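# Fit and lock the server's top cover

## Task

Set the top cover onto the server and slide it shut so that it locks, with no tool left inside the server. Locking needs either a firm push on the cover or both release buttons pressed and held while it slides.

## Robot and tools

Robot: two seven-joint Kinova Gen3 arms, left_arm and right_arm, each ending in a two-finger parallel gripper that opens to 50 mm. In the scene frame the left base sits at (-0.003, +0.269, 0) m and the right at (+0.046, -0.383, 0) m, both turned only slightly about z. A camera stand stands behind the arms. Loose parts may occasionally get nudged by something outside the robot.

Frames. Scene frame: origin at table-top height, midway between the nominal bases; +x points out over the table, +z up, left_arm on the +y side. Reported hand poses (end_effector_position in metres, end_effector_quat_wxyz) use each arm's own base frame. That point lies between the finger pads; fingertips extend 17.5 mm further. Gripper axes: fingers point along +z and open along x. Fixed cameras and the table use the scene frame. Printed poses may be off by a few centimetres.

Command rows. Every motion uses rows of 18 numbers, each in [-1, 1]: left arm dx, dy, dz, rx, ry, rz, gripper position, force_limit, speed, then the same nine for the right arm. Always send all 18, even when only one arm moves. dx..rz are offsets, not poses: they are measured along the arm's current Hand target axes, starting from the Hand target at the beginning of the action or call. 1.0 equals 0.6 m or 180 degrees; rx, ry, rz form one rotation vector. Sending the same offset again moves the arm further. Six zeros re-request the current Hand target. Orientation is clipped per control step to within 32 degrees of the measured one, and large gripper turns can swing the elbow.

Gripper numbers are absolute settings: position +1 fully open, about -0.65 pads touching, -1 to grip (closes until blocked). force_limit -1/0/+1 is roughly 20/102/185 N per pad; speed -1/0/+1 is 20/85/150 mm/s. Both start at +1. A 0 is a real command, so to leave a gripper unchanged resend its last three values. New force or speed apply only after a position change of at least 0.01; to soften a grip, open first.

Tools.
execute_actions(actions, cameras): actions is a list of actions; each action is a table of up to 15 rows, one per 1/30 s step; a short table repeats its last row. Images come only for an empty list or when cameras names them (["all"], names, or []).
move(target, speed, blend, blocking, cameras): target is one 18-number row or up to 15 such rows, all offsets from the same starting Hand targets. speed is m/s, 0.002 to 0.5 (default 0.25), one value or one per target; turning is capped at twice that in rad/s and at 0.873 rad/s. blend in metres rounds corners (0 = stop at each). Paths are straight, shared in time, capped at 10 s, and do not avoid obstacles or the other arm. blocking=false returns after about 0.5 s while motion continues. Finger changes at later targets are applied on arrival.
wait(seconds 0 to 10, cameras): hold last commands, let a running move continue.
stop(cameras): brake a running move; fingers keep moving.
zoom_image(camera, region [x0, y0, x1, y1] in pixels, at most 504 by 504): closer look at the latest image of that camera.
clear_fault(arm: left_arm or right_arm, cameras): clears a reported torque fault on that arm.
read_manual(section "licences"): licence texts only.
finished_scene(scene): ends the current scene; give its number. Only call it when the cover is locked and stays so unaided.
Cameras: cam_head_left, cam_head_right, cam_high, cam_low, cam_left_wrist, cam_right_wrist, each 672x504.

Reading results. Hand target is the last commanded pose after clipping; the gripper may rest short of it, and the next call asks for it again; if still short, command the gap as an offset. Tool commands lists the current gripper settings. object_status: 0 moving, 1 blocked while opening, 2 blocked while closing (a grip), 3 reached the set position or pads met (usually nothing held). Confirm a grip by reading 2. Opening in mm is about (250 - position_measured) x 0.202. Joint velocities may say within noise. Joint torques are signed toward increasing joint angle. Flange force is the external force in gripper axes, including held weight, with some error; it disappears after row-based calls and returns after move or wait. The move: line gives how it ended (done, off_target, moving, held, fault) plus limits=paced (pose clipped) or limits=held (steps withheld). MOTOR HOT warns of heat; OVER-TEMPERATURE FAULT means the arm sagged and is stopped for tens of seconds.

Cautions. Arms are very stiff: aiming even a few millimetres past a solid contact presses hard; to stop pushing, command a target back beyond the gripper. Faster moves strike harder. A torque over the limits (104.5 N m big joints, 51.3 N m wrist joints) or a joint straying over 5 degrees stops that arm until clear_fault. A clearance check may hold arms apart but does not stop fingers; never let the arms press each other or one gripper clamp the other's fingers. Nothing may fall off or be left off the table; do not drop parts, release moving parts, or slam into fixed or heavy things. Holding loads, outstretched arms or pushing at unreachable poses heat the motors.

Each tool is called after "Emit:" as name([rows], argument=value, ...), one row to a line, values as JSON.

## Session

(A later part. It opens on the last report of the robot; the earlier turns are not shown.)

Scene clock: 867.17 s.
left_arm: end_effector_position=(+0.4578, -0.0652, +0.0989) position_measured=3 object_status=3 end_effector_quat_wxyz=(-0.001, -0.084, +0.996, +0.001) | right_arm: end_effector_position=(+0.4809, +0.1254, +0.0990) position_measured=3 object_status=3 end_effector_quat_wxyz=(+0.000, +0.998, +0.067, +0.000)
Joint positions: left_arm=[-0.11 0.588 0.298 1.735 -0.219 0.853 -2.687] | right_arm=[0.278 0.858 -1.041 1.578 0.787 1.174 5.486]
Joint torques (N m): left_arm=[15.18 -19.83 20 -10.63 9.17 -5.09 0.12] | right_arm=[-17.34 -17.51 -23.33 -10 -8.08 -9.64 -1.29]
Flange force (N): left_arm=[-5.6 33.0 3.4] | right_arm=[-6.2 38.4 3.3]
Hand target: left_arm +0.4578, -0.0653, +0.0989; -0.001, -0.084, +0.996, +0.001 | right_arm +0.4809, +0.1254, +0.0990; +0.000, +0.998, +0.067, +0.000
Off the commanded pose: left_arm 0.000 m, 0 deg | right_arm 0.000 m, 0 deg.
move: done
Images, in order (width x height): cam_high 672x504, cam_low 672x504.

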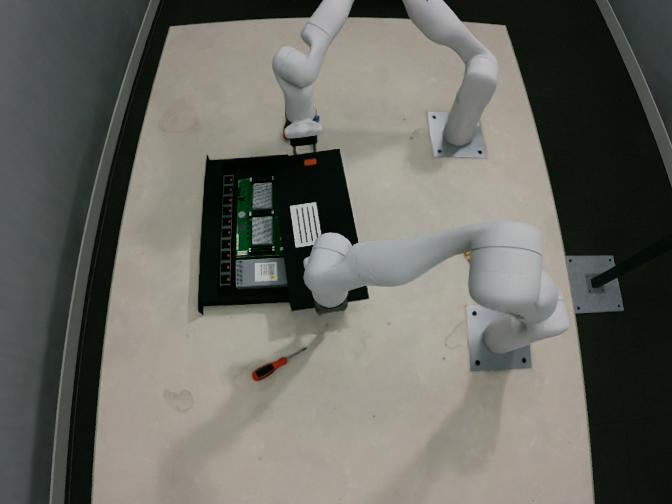

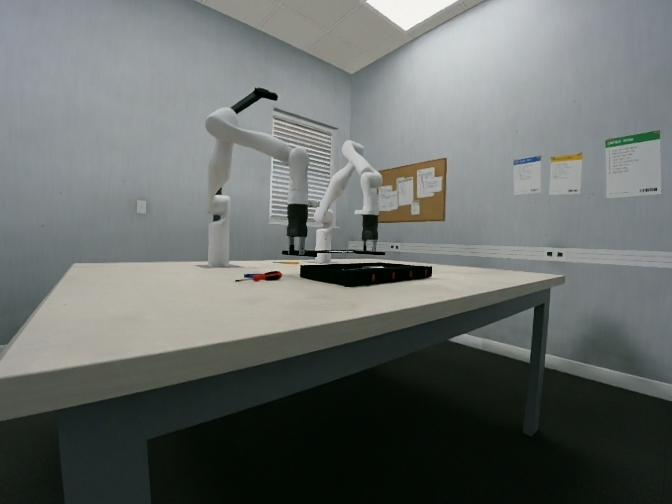

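Emit:
move([
  [-0.1418,-0.0407,0,0,0,0.018,1,1,1,0.0978,0.0383,0,0,0,0.018,1,-0.5,0],
  [-0.2837,-0.0827,0,0,0,0.0359,1,1,1,0.1958,0.0753,0,0,0,0.0359,1,-0.5,0],
], speed=0.08, blend=[0.01,0], cameras=["all"])

Emit:
zoom_image(camera="cam_high", region=[180, 130, 340, 330])

Emit:
zoom_image(camera="cam_head_left", region=[280, 200, 500, 330])

Emit:
zoom_image(camera="cam_low", region=[260, 220, 460, 300])

Scene clock: 882.97 s.
left_arm: end_effector_position=(+0.6339, -0.0857, +0.0986) position_measured=3 object_status=3 end_effector_quat_wxyz=(-0.001, -0.028, +1.000, +0.001) | right_arm: end_effector_position=(+0.6034, +0.0964, +0.0989) position_measured=3 object_status=3 end_effector_quat_wxyz=(+0.000, +1.000, +0.011, +0.000)
Joint positions: left_arm=[-0.029 0.966 0.318 0.957 -0.275 1.256 -2.843] | right_arm=[0.19 1.033 -0.961 1.085 0.801 1.374 5.663]
Joint torques (N m): left_arm=[38.14 -28.13 36.53 -14.93 22.13 -12.42 2.32] | right_arm=[-1.07 -24.14 -6.72 -7.87 0.1 -0.2 -0.14]
Flange force (N): left_arm=[3.0 65.0 -4.3] | right_arm=[-7.9 3.0 1.4]
Hand target: left_arm +0.6339, -0.0858, +0.0987; -0.001, -0.027, +1.000, +0.001 | right_arm +0.6034, +0.0964, +0.0989; +0.000, +1.000, +0.011, +0.000
Off the commanded pose: left_arm 0.000 m, 0 deg | right_arm 0.000 m, 0 deg.
move: done

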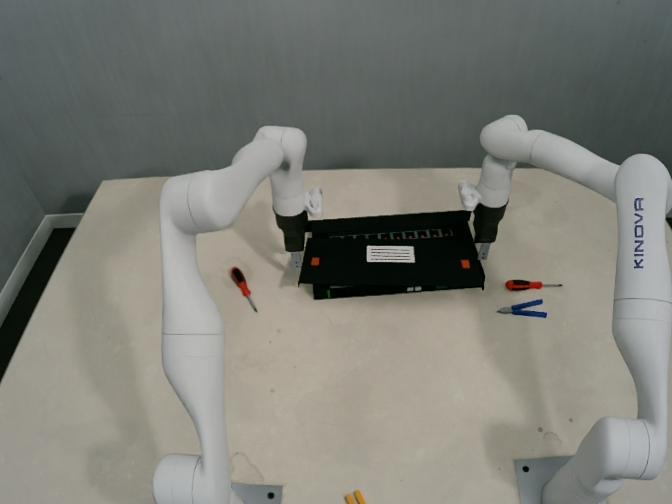

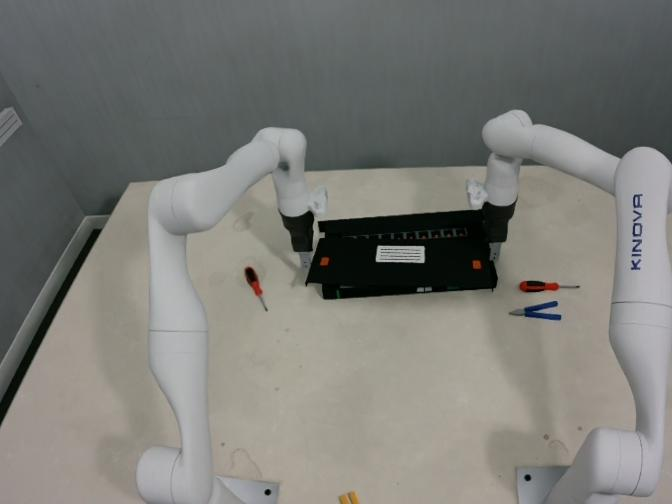

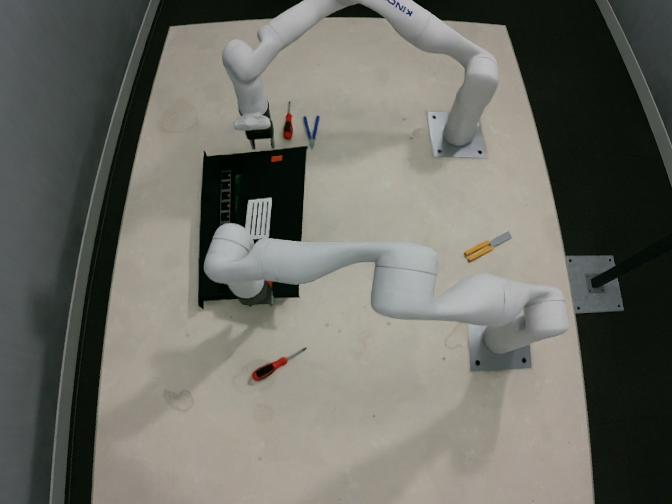

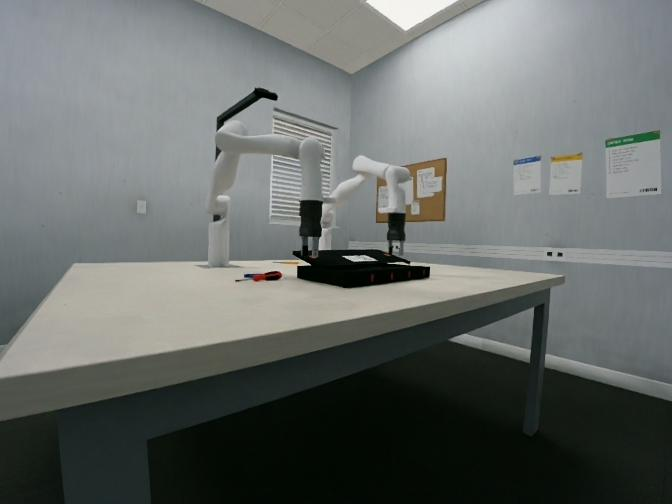

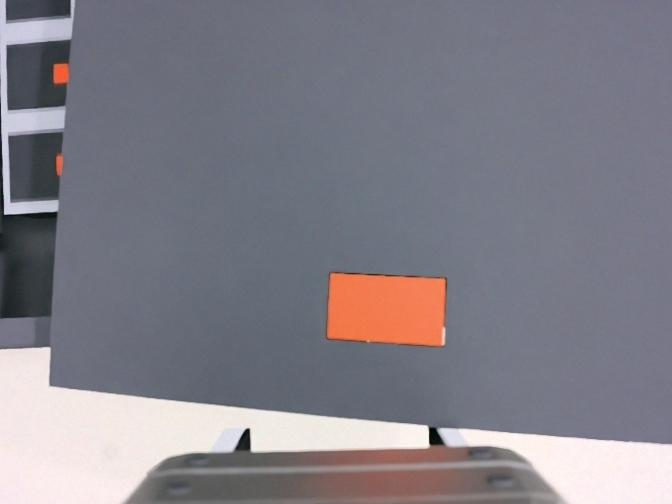

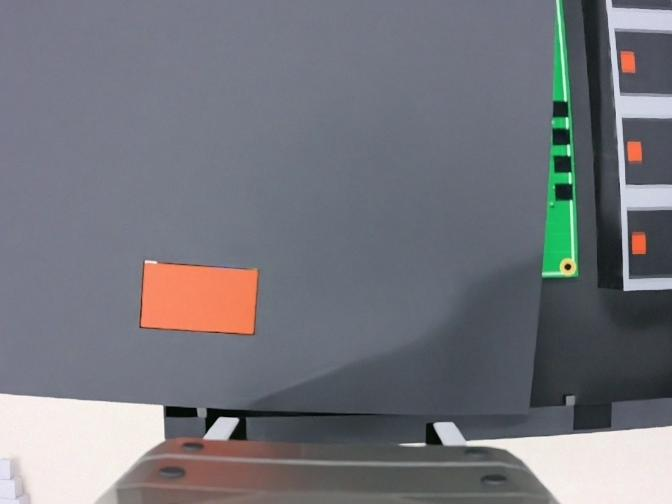

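Scaled by 2.520.

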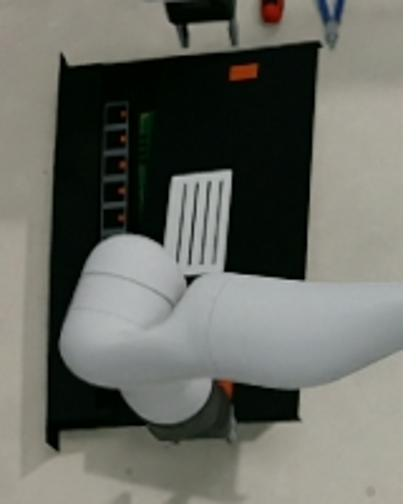

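Scaled by 2.291.

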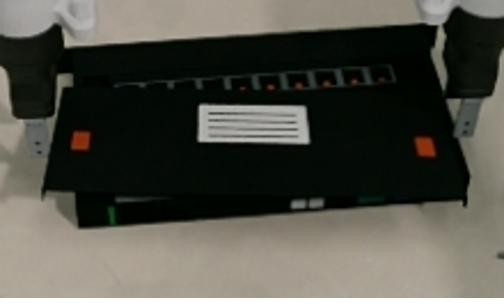

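Scaled by 2.520.

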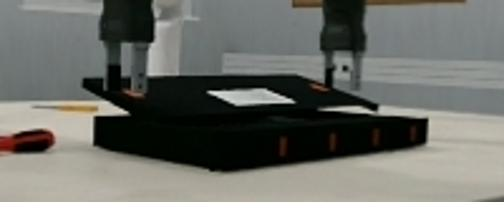

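Emit:
zoom_image(camera="cam_right_wrist", region=[120, 340, 672, 504])

Emit:
zoom_image(camera="cam_head_right", region=[290, 200, 510, 310])

Emit:
zoom_image(camera="cam_low", region=[290, 235, 440, 295])

Region (120, 340, 672, 504) is 552x164 pixels. A region can be at most 504 by 504 pixels.

Scaled by 2.291.

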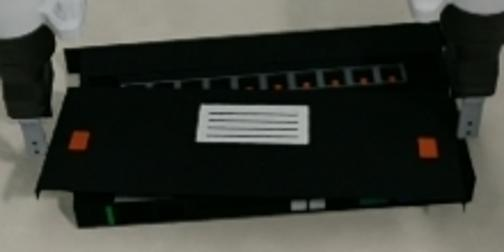

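Scaled by 3.360.

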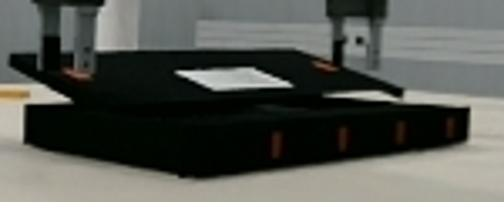

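Emit:
move(target=[0,0,0,0,0,0,1,1,1,0,-0.005,0,0,0,0,1,-0.5,0], speed=0.01)

Emit:
move(target=[0,0,0,0,0,0,1,1,1,0,-0.0025,0,0,0,0,1,-0.5,0], speed=0.01, cameras=["cam_left_wrist","cam_right_wrist"])

Emit:
zoom_image(camera="cam_right_wrist", region=[130, 340, 630, 460])

Scene clock: 957.83 s.
left_arm: end_effector_position=(+0.6339, -0.0857, +0.0987) position_measured=3 object_status=3 end_effector_quat_wxyz=(-0.001, -0.027, +1.000, +0.001) | right_arm: end_effector_position=(+0.6033, +0.0994, +0.0989) position_measured=3 object_status=3 end_effector_quat_wxyz=(+0.000, +1.000, +0.011, +0.000)
Joint positions: left_arm=[-0.029 0.966 0.318 0.956 -0.275 1.256 -2.843] | right_arm=[0.184 1.033 -0.96 1.083 0.801 1.375 5.659]
Joint torques (N m): left_arm=[38.51 -28.16 36.8 -15.1 22.32 -12.48 2.33] | right_arm=[-0.98 -24.12 -6.65 -7.91 0.1 -0.2 -0.15]
Flange force (N): left_arm=[3.8 65.8 -4.1] | right_arm=[-8.0 2.9 1.3]
Hand target: left_arm +0.6339, -0.0857, +0.0987; -0.001, -0.027, +1.000, +0.001 | right_arm +0.6033, +0.0994, +0.0989; +0.000, +1.000, +0.011, +0.000
Off the commanded pose: left_arm 0.000 m, 0 deg | right_arm 0.000 m, 0 deg.
move: done

Scene clock: 958.53 s.
left_arm: end_effector_position=(+0.6339, -0.0857, +0.0987) position_measured=3 object_status=3 end_effector_quat_wxyz=(-0.001, -0.027, +1.000, +0.001) | right_arm: end_effector_position=(+0.6033, +0.1009, +0.0989) position_measured=3 object_status=3 end_effector_quat_wxyz=(+0.000, +1.000, +0.011, +0.000)
Joint positions: left_arm=[-0.029 0.966 0.318 0.956 -0.275 1.256 -2.843] | right_arm=[0.181 1.034 -0.96 1.082 0.801 1.375 5.657]
Joint torques (N m): left_arm=[38.49 -28.18 36.81 -15.09 22.27 -12.49 2.31] | right_arm=[-1.07 -24.11 -6.7 -7.81 0.1 -0.22 -0.12]
Flange force (N): left_arm=[3.7 65.7 -4.1] | right_arm=[-7.7 3.0 1.2]
Hand target: left_arm +0.6339, -0.0857, +0.0987; -0.001, -0.027, +1.000, +0.001 | right_arm +0.6033, +0.1009, +0.0989; +0.000, +1.000, +0.011, +0.000
Off the commanded pose: left_arm 0.000 m, 0 deg | right_arm 0.000 m, 0 deg.
move: done
Images, in order (width x height): cam_left_wrist 672x504, cam_right_wrist 672x504.

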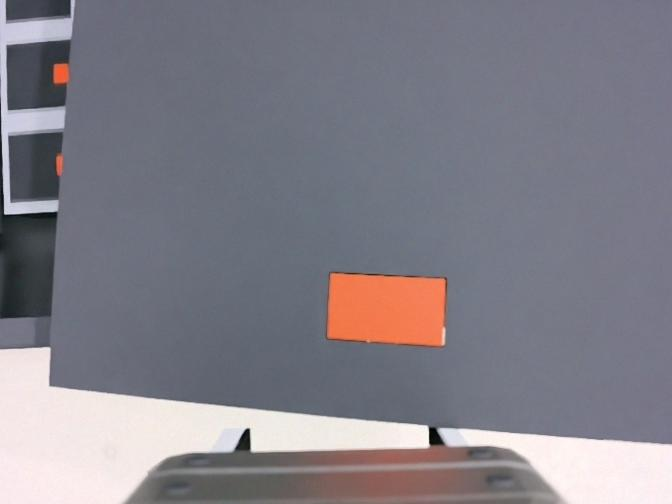

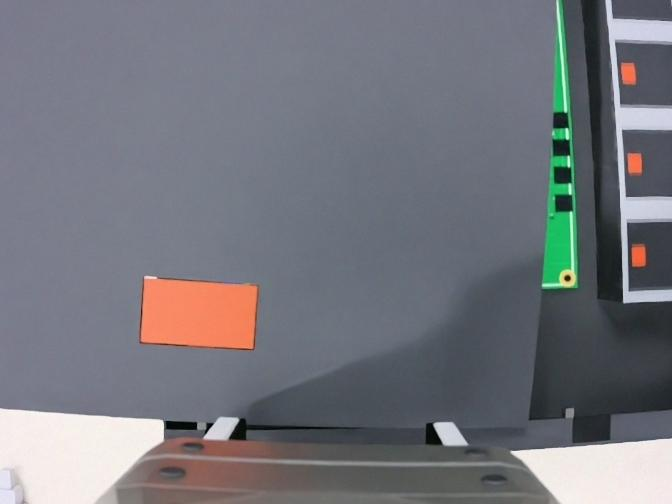

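Scaled by 1.008.

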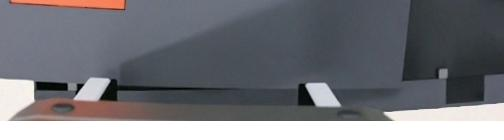

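Emit:
move(target=[0,0,0.0167,0,0,0,1,1,1,0,0,0,0,0,0,1,-0.5,0], speed=0.02, cameras=["cam_left_wrist","cam_low"])

Emit:
zoom_image(camera="cam_low", region=[290, 235, 440, 295])

Scene clock: 993.87 s.
left_arm: end_effector_position=(+0.6339, -0.0858, +0.0887) position_measured=3 object_status=3 end_effector_quat_wxyz=(-0.001, -0.027, +1.000, +0.001) | right_arm: end_effector_position=(+0.6033, +0.1009, +0.0989) position_measured=3 object_status=3 end_effector_quat_wxyz=(+0.000, +1.000, +0.011, +0.000)
Joint positions: left_arm=[-0.029 0.976 0.316 0.969 -0.277 1.234 -2.841] | right_arm=[0.181 1.034 -0.96 1.082 0.801 1.376 5.657]
Joint torques (N m): left_arm=[23.22 -28.58 23.91 -12.72 13.23 -7.67 1.38] | right_arm=[-1.09 -24.13 -6.69 -7.87 0.14 -0.19 -0.15]
Flange force (N): left_arm=[-0.3 39.1 -1.0] | right_arm=[-8.0 3.1 1.3]
Hand target: left_arm +0.6339, -0.0857, +0.0887; -0.001, -0.027, +1.000, +0.001 | right_arm +0.6033, +0.1009, +0.0989; +0.000, +1.000, +0.011, +0.000
Off the commanded pose: left_arm 0.000 m, 0 deg | right_arm 0.000 m, 0 deg.
move: done
Images, in order (width x height): cam_low 672x504, cam_left_wrist 672x504.

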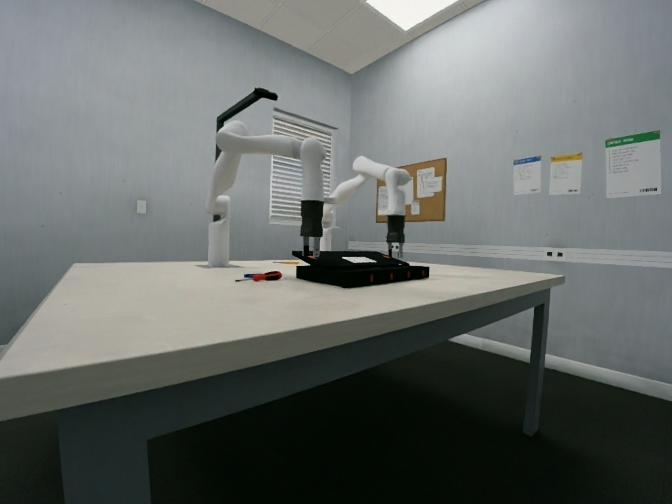

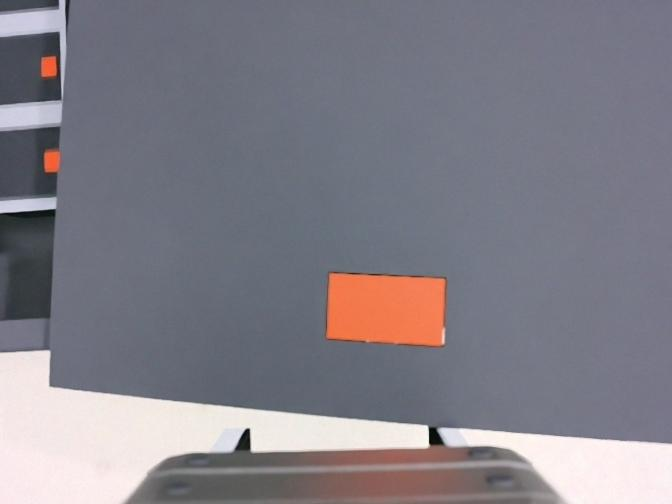

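Scaled by 3.360.

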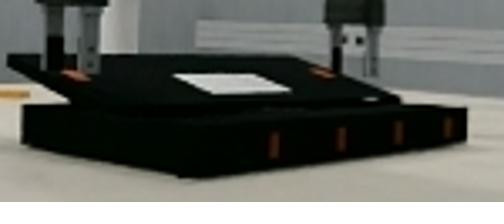

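Emit:
move(target=[0,0,0.0167,0,0,0,1,1,1,0,0,0,0,0,0,1,-0.5,0], speed=0.02, cameras=["cam_left_wrist","cam_low","cam_head_left","cam_right_wrist"])

Emit:
zoom_image(camera="cam_low", region=[290, 235, 440, 295])

Emit:
zoom_image(camera="cam_head_left", region=[280, 200, 500, 310])

Scene clock: 1012.77 s.
left_arm: end_effector_position=(+0.6339, -0.0857, +0.0787) position_measured=3 object_status=3 end_effector_quat_wxyz=(-0.001, -0.028, +1.000, +0.001) | right_arm: end_effector_position=(+0.6033, +0.1009, +0.0989) position_measured=3 object_status=3 end_effector_quat_wxyz=(+0.000, +1.000, +0.011, +0.000)
Joint positions: left_arm=[-0.029 0.986 0.313 0.981 -0.279 1.212 -2.838] | right_arm=[0.181 1.034 -0.96 1.082 0.801 1.376 5.657]
Joint torques (N m): left_arm=[25.45 -27.66 25.82 -13.25 14.31 -8.62 1.49] | right_arm=[-1.09 -24.11 -6.72 -7.84 0.12 -0.2 -0.13]
Flange force (N): left_arm=[3.6 43.6 -2.7] | right_arm=[-7.9 3.1 1.3]
Hand target: left_arm +0.6339, -0.0857, +0.0786; -0.001, -0.028, +1.000, +0.001 | right_arm +0.6033, +0.1009, +0.0989; +0.000, +1.000, +0.011, +0.000
Off the commanded pose: left_arm 0.000 m, 0 deg | right_arm 0.000 m, 0 deg.
move: done
Images, in order (width x height): cam_head_left 672x504, cam_low 672x504, cam_left_wrist 672x504, cam_right_wrist 672x504.

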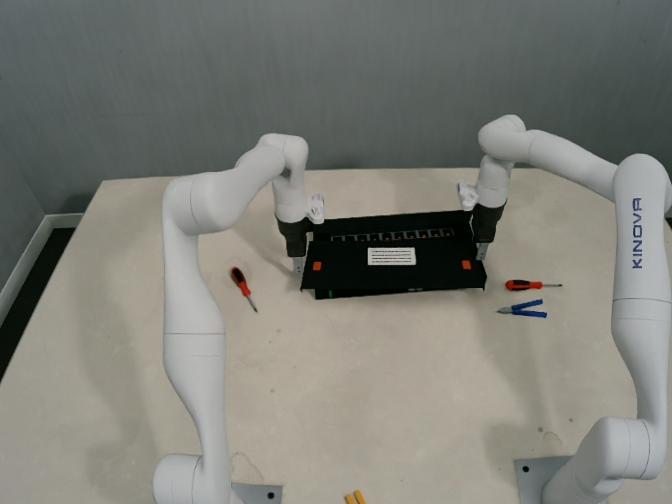

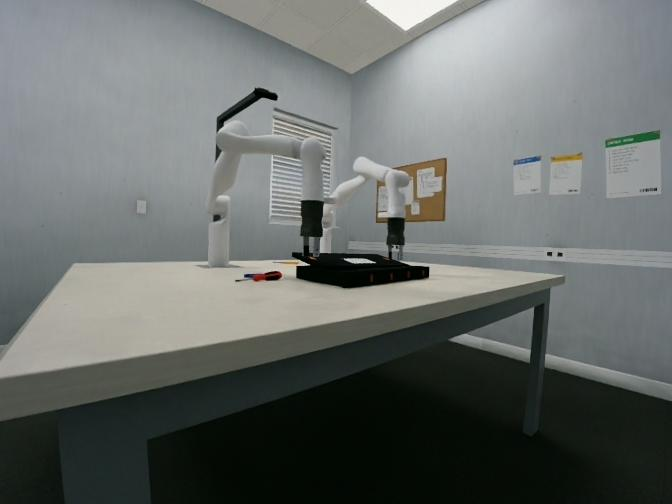

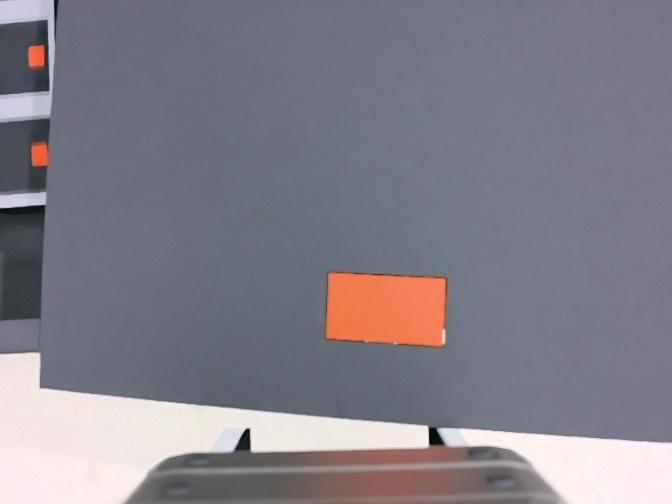

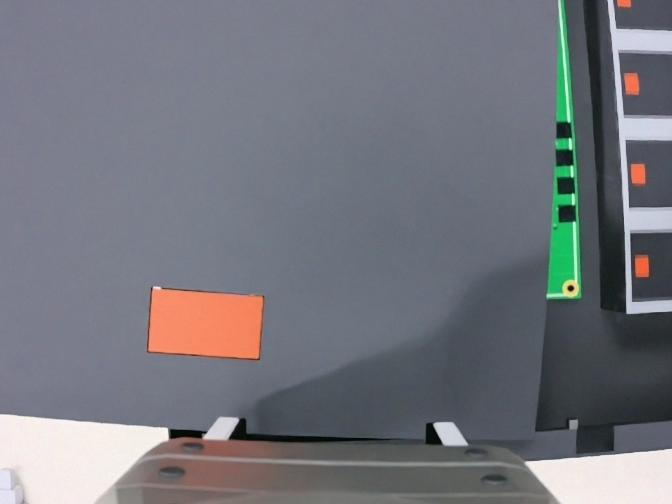

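Scaled by 3.360.

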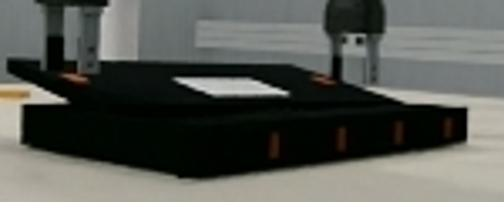

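Scaled by 2.291.

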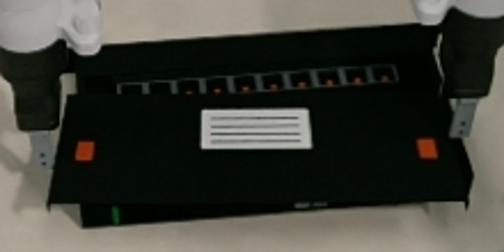

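Emit:
move(target=[0,0,0.0167,0,0,0,1,1,1,0,0,0,0,0,0,1,-0.5,0], speed=0.02, cameras=["cam_left_wrist","cam_low","cam_head_left","cam_right_wrist"])

Emit:
zoom_image(camera="cam_low", region=[290, 235, 440, 295])

Emit:
zoom_image(camera="cam_head_left", region=[280, 200, 500, 310])

Scene clock: 1021.83 s.
left_arm: end_effector_position=(+0.6339, -0.0857, +0.0686) position_measured=3 object_status=3 end_effector_quat_wxyz=(-0.001, -0.028, +1.000, +0.001) | right_arm: end_effector_position=(+0.6033, +0.1009, +0.0989) position_measured=3 object_status=3 end_effector_quat_wxyz=(+0.000, +1.000, +0.011, +0.000)
Joint positions: left_arm=[-0.029 0.997 0.311 0.992 -0.281 1.191 -2.836] | right_arm=[0.181 1.034 -0.96 1.082 0.801 1.376 5.657]
Joint torques (N m): left_arm=[26.65 -28.51 27.13 -13.37 14.96 -9.09 1.53] | right_arm=[-1.05 -24.19 -6.6 -7.88 0.12 -0.17 -0.13]
Flange force (N): left_arm=[1.7 45.2 -2.2] | right_arm=[-8.0 3.0 1.4]
Hand target: left_arm +0.6339, -0.0857, +0.0686; -0.001, -0.027, +1.000, +0.001 | right_arm +0.6033, +0.1009, +0.0989; +0.000, +1.000, +0.011, +0.000
Off the commanded pose: left_arm 0.000 m, 0 deg | right_arm 0.000 m, 0 deg.
move: done
Images, in order (width x height): cam_head_left 672x504, cam_low 672x504, cam_left_wrist 672x504, cam_right_wrist 672x504.

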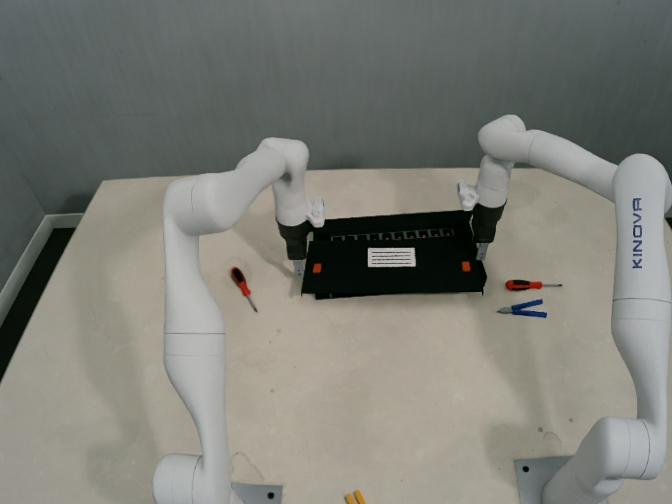

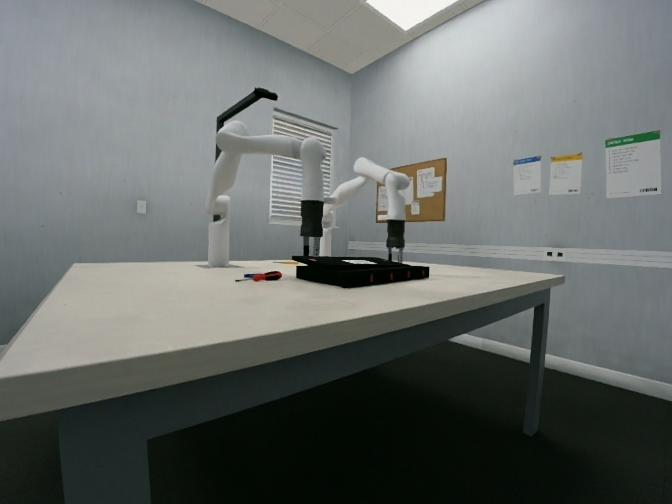

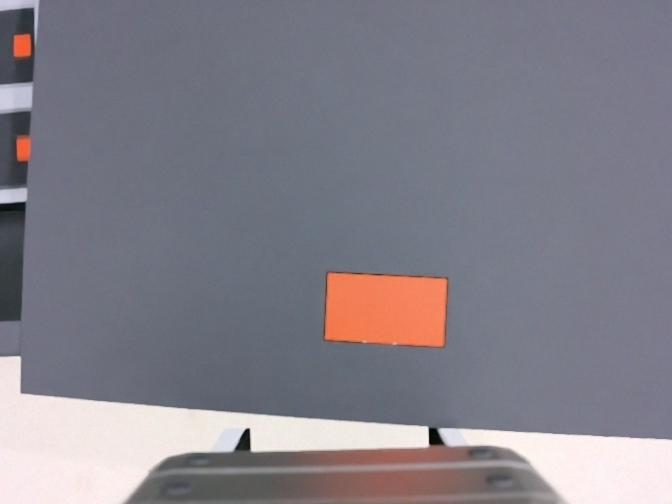

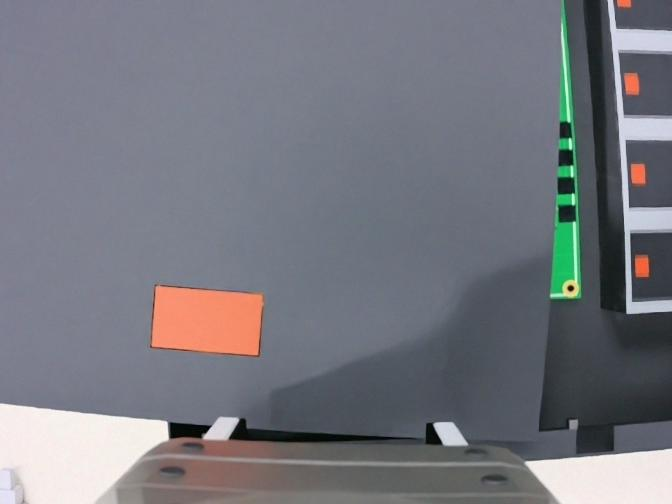

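Scaled by 3.360.

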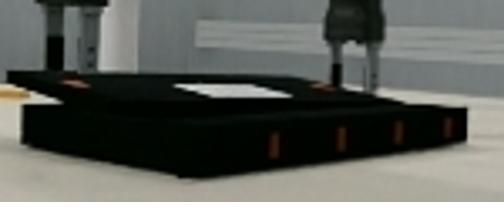

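Scaled by 2.291.

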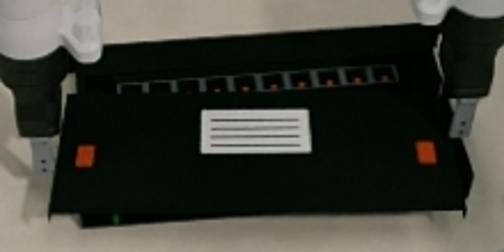

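Emit:
move(target=[0,0,0.0117,0,0,0,1,1,1,0,0,0,0,0,0,1,-0.5,0], speed=0.02)

Emit:
move(target=[0,0,0.005,0,0,0,1,1,1,0,0,0,0,0,0,1,-0.5,0], speed=0.02, cameras=["all"])

Emit:
zoom_image(camera="cam_low", region=[290, 235, 440, 295])

Emit:
zoom_image(camera="cam_head_left", region=[280, 200, 500, 310])

Emit:
zoom_image(camera="cam_high", region=[180, 130, 340, 330])

Scene clock: 1031.60 s.
left_arm: end_effector_position=(+0.6339, -0.0859, +0.0616) position_measured=3 object_status=3 end_effector_quat_wxyz=(-0.001, -0.027, +1.000, +0.001) | right_arm: end_effector_position=(+0.6033, +0.1009, +0.0989) position_measured=3 object_status=3 end_effector_quat_wxyz=(+0.000, +1.000, +0.011, +0.000)
Joint positions: left_arm=[-0.029 1.004 0.309 0.999 -0.283 1.176 -2.835] | right_arm=[0.181 1.034 -0.96 1.082 0.801 1.376 5.657]
Joint torques (N m): left_arm=[-0.13 -26.08 3.83 -7.35 0.15 0.06 -0.28] | right_arm=[-1.09 -24.12 -6.69 -7.85 0.14 -0.22 -0.11]
Flange force (N): left_arm=[-6.1 -1.9 -0.2] | right_arm=[-8.0 3.0 1.2]
Hand target: left_arm +0.6339, -0.0857, +0.0616; -0.001, -0.028, +1.000, +0.001 | right_arm +0.6033, +0.1009, +0.0989; +0.000, +1.000, +0.011, +0.000
Off the commanded pose: left_arm 0.000 m, 0 deg | right_arm 0.000 m, 0 deg.
move: done

Scene clock: 1032.30 s.
left_arm: end_effector_position=(+0.6339, -0.0857, +0.0586) position_measured=3 object_status=3 end_effector_quat_wxyz=(-0.001, -0.028, +1.000, +0.001) | right_arm: end_effector_position=(+0.6033, +0.1009, +0.0989) position_measured=3 object_status=3 end_effector_quat_wxyz=(+0.000, +1.000, +0.011, +0.000)
Joint positions: left_arm=[-0.029 1.008 0.308 1.002 -0.283 1.17 -2.834] | right_arm=[0.181 1.034 -0.96 1.082 0.801 1.376 5.657]
Joint torques (N m): left_arm=[-0.45 -26.09 3.7 -7.4 0.1 -0.03 -0.3] | right_arm=[-1.04 -24.15 -6.69 -7.84 0.11 -0.2 -0.13]
Flange force (N): left_arm=[-6.1 -2.4 -0.3] | right_arm=[-7.8 3.0 1.3]
Hand target: left_arm +0.6339, -0.0857, +0.0586; -0.001, -0.027, +1.000, +0.001 | right_arm +0.6033, +0.1009, +0.0989; +0.000, +1.000, +0.011, +0.000
Off the commanded pose: left_arm 0.000 m, 0 deg | right_arm 0.000 m, 0 deg.
move: done

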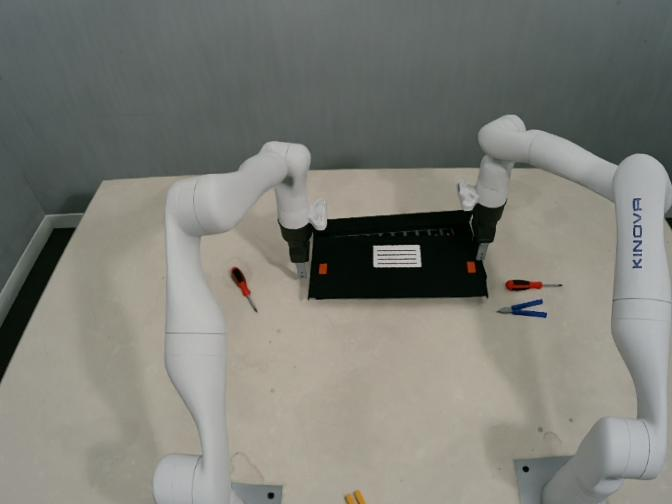

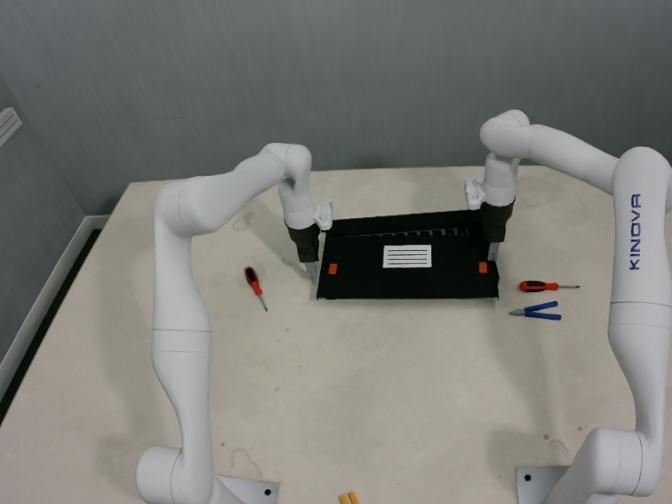

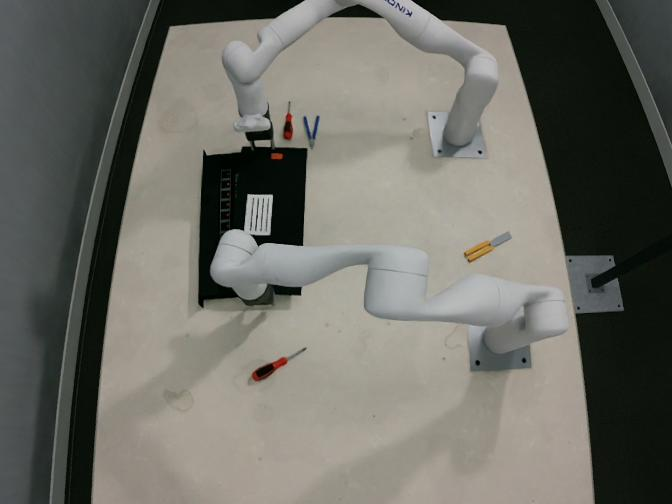

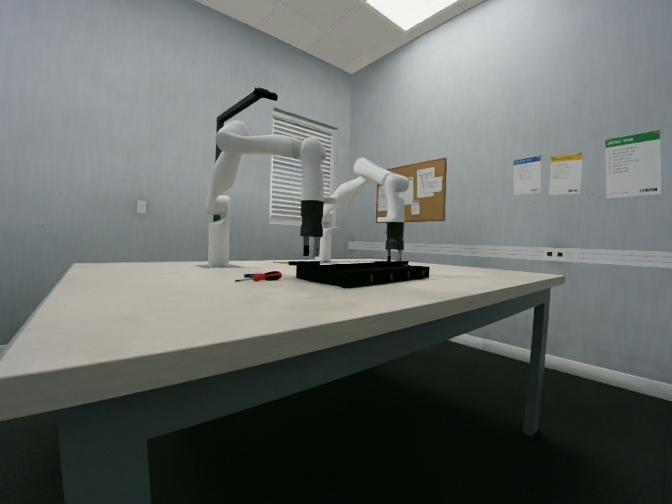

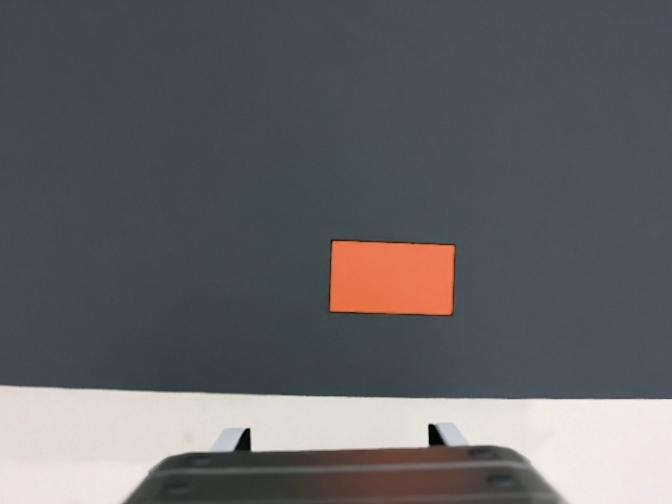

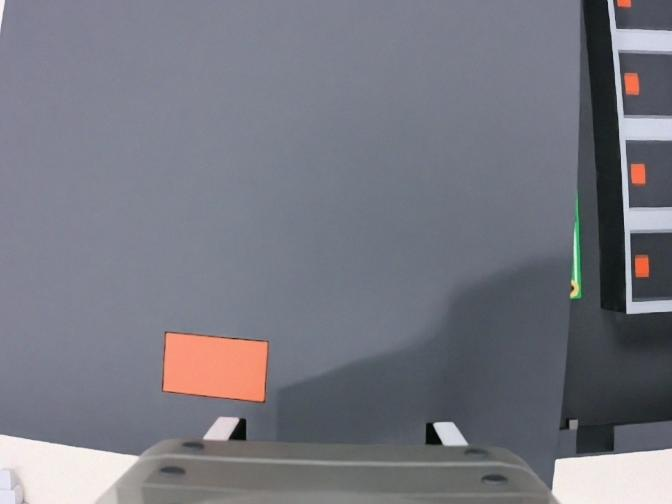

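Scaled by 3.360.

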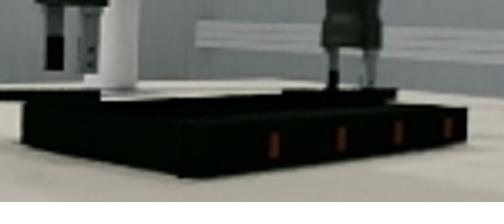

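Scaled by 2.291.

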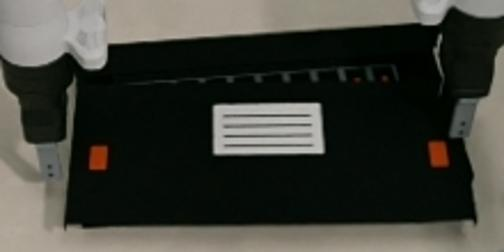

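Scaled by 2.520.

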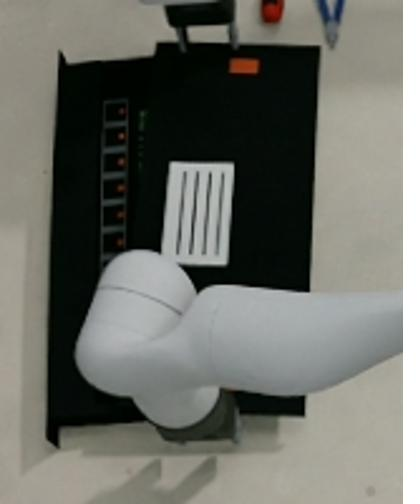

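Emit:
move(target=[0,0.0833,-0.13,0,0,0,1,1,1,0,0.1,-0.06,0,0,0,1,-0.5,0], speed=0.15, cameras=["cam_left_wrist","cam_right_wrist","cam_high","cam_low"])

Emit:
zoom_image(camera="cam_high", region=[190, 130, 320, 220])

Emit:
zoom_image(camera="cam_low", region=[290, 235, 440, 295])

Emit:
zoom_image(camera="cam_high", region=[190, 230, 320, 320])

Scene clock: 1058.20 s.
left_arm: end_effector_position=(+0.6312, -0.0359, +0.1366) position_measured=3 object_status=3 end_effector_quat_wxyz=(-0.001, -0.027, +1.000, +0.001) | right_arm: end_effector_position=(+0.6046, +0.0410, +0.1349) position_measured=3 object_status=3 end_effector_quat_wxyz=(+0.000, +1.000, +0.011, +0.000)
Joint positions: left_arm=[-0.111 0.913 0.327 0.943 -0.266 1.322 -2.925] | right_arm=[0.284 0.986 -0.981 1.061 0.775 1.436 5.768]
Joint torques (N m): left_arm=[-0.5 -25.37 3.56 -8.23 0.05 -0.05 -0.41] | right_arm=[-1.13 -23.78 -6.55 -8.08 0.12 -0.18 -0.01]
Flange force (N): left_arm=[-4.6 -2.0 -0.8] | right_arm=[-8.5 2.2 1.9]
Hand target: left_arm +0.6312, -0.0359, +0.1366; -0.001, -0.028, +1.000, +0.001 | right_arm +0.6046, +0.0410, +0.1349; +0.000, +1.000, +0.011, +0.000
Off the commanded pose: left_arm 0.000 m, 0 deg | right_arm 0.000 m, 0 deg.
move: done
Images, in order (width x height): cam_high 672x504, cam_low 672x504, cam_left_wrist 672x504, cam_right_wrist 672x504.

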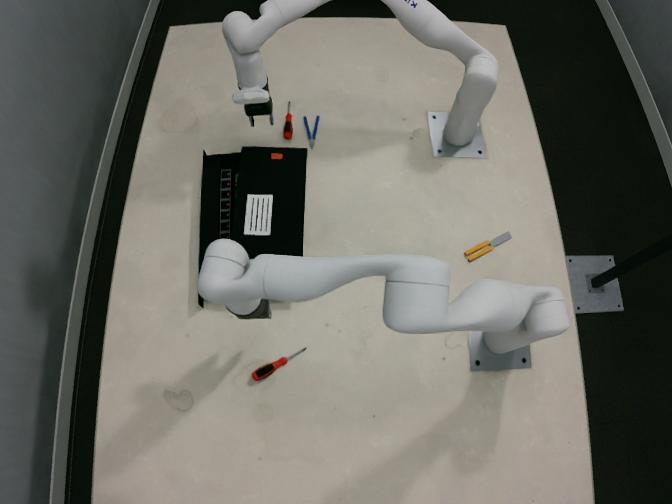

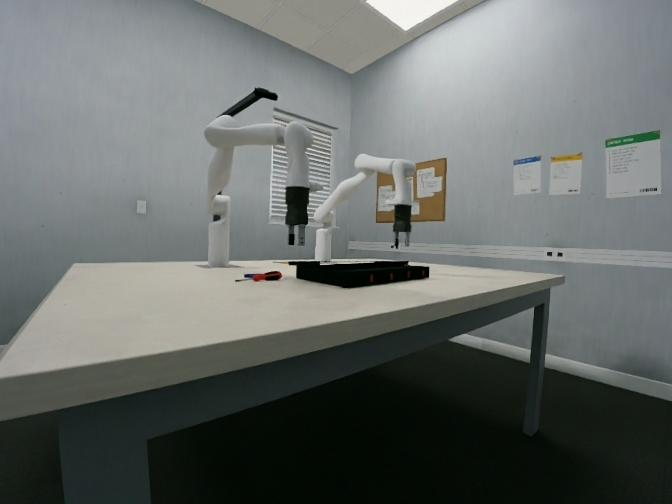

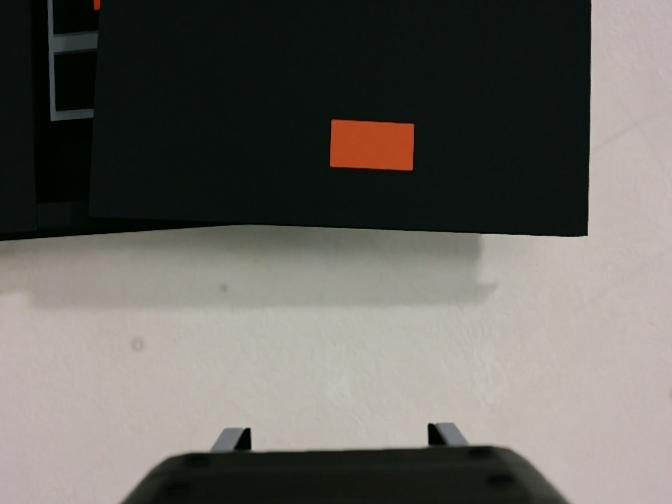

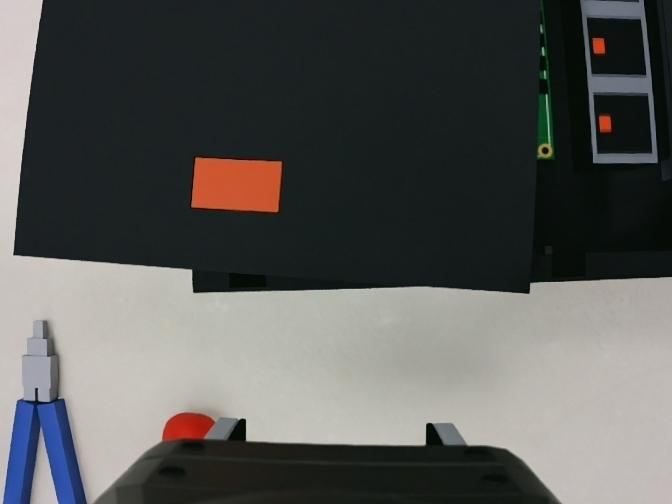

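Scaled by 3.877.

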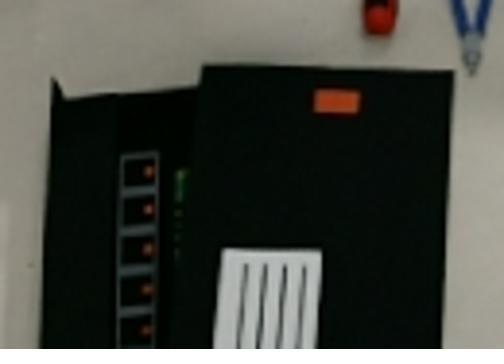

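Scaled by 3.360.

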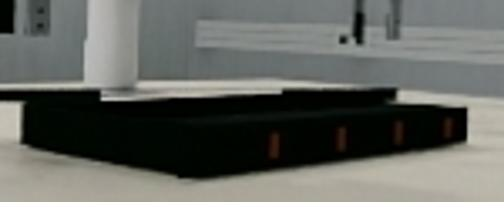

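Scaled by 3.877.

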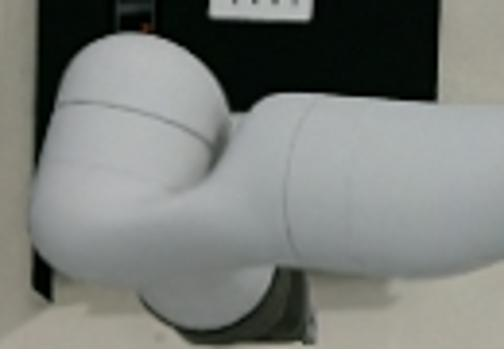

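Emit:
zoom_image(camera="cam_right_wrist", region=[480, 130, 672, 310])

Emit:
zoom_image(camera="cam_left_wrist", region=[0, 60, 250, 260])

Emit:
zoom_image(camera="cam_right_wrist", region=[150, 220, 350, 310])

Scaled by 2.625.

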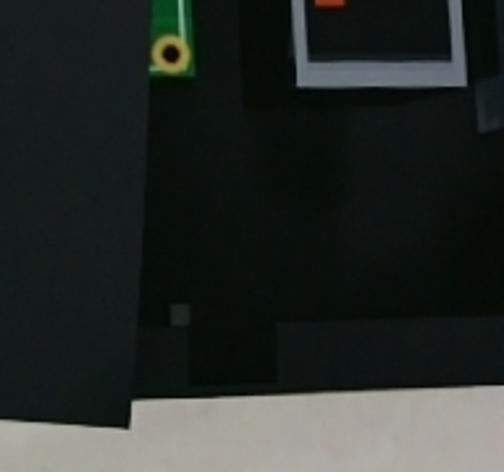

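Scaled by 2.016.

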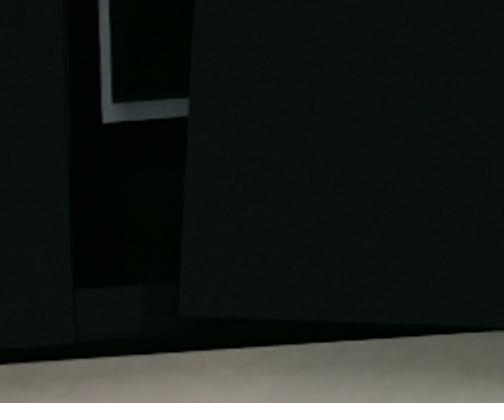

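Scaled by 2.520.

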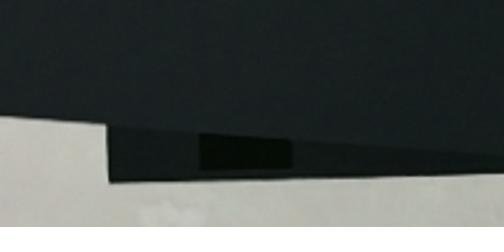

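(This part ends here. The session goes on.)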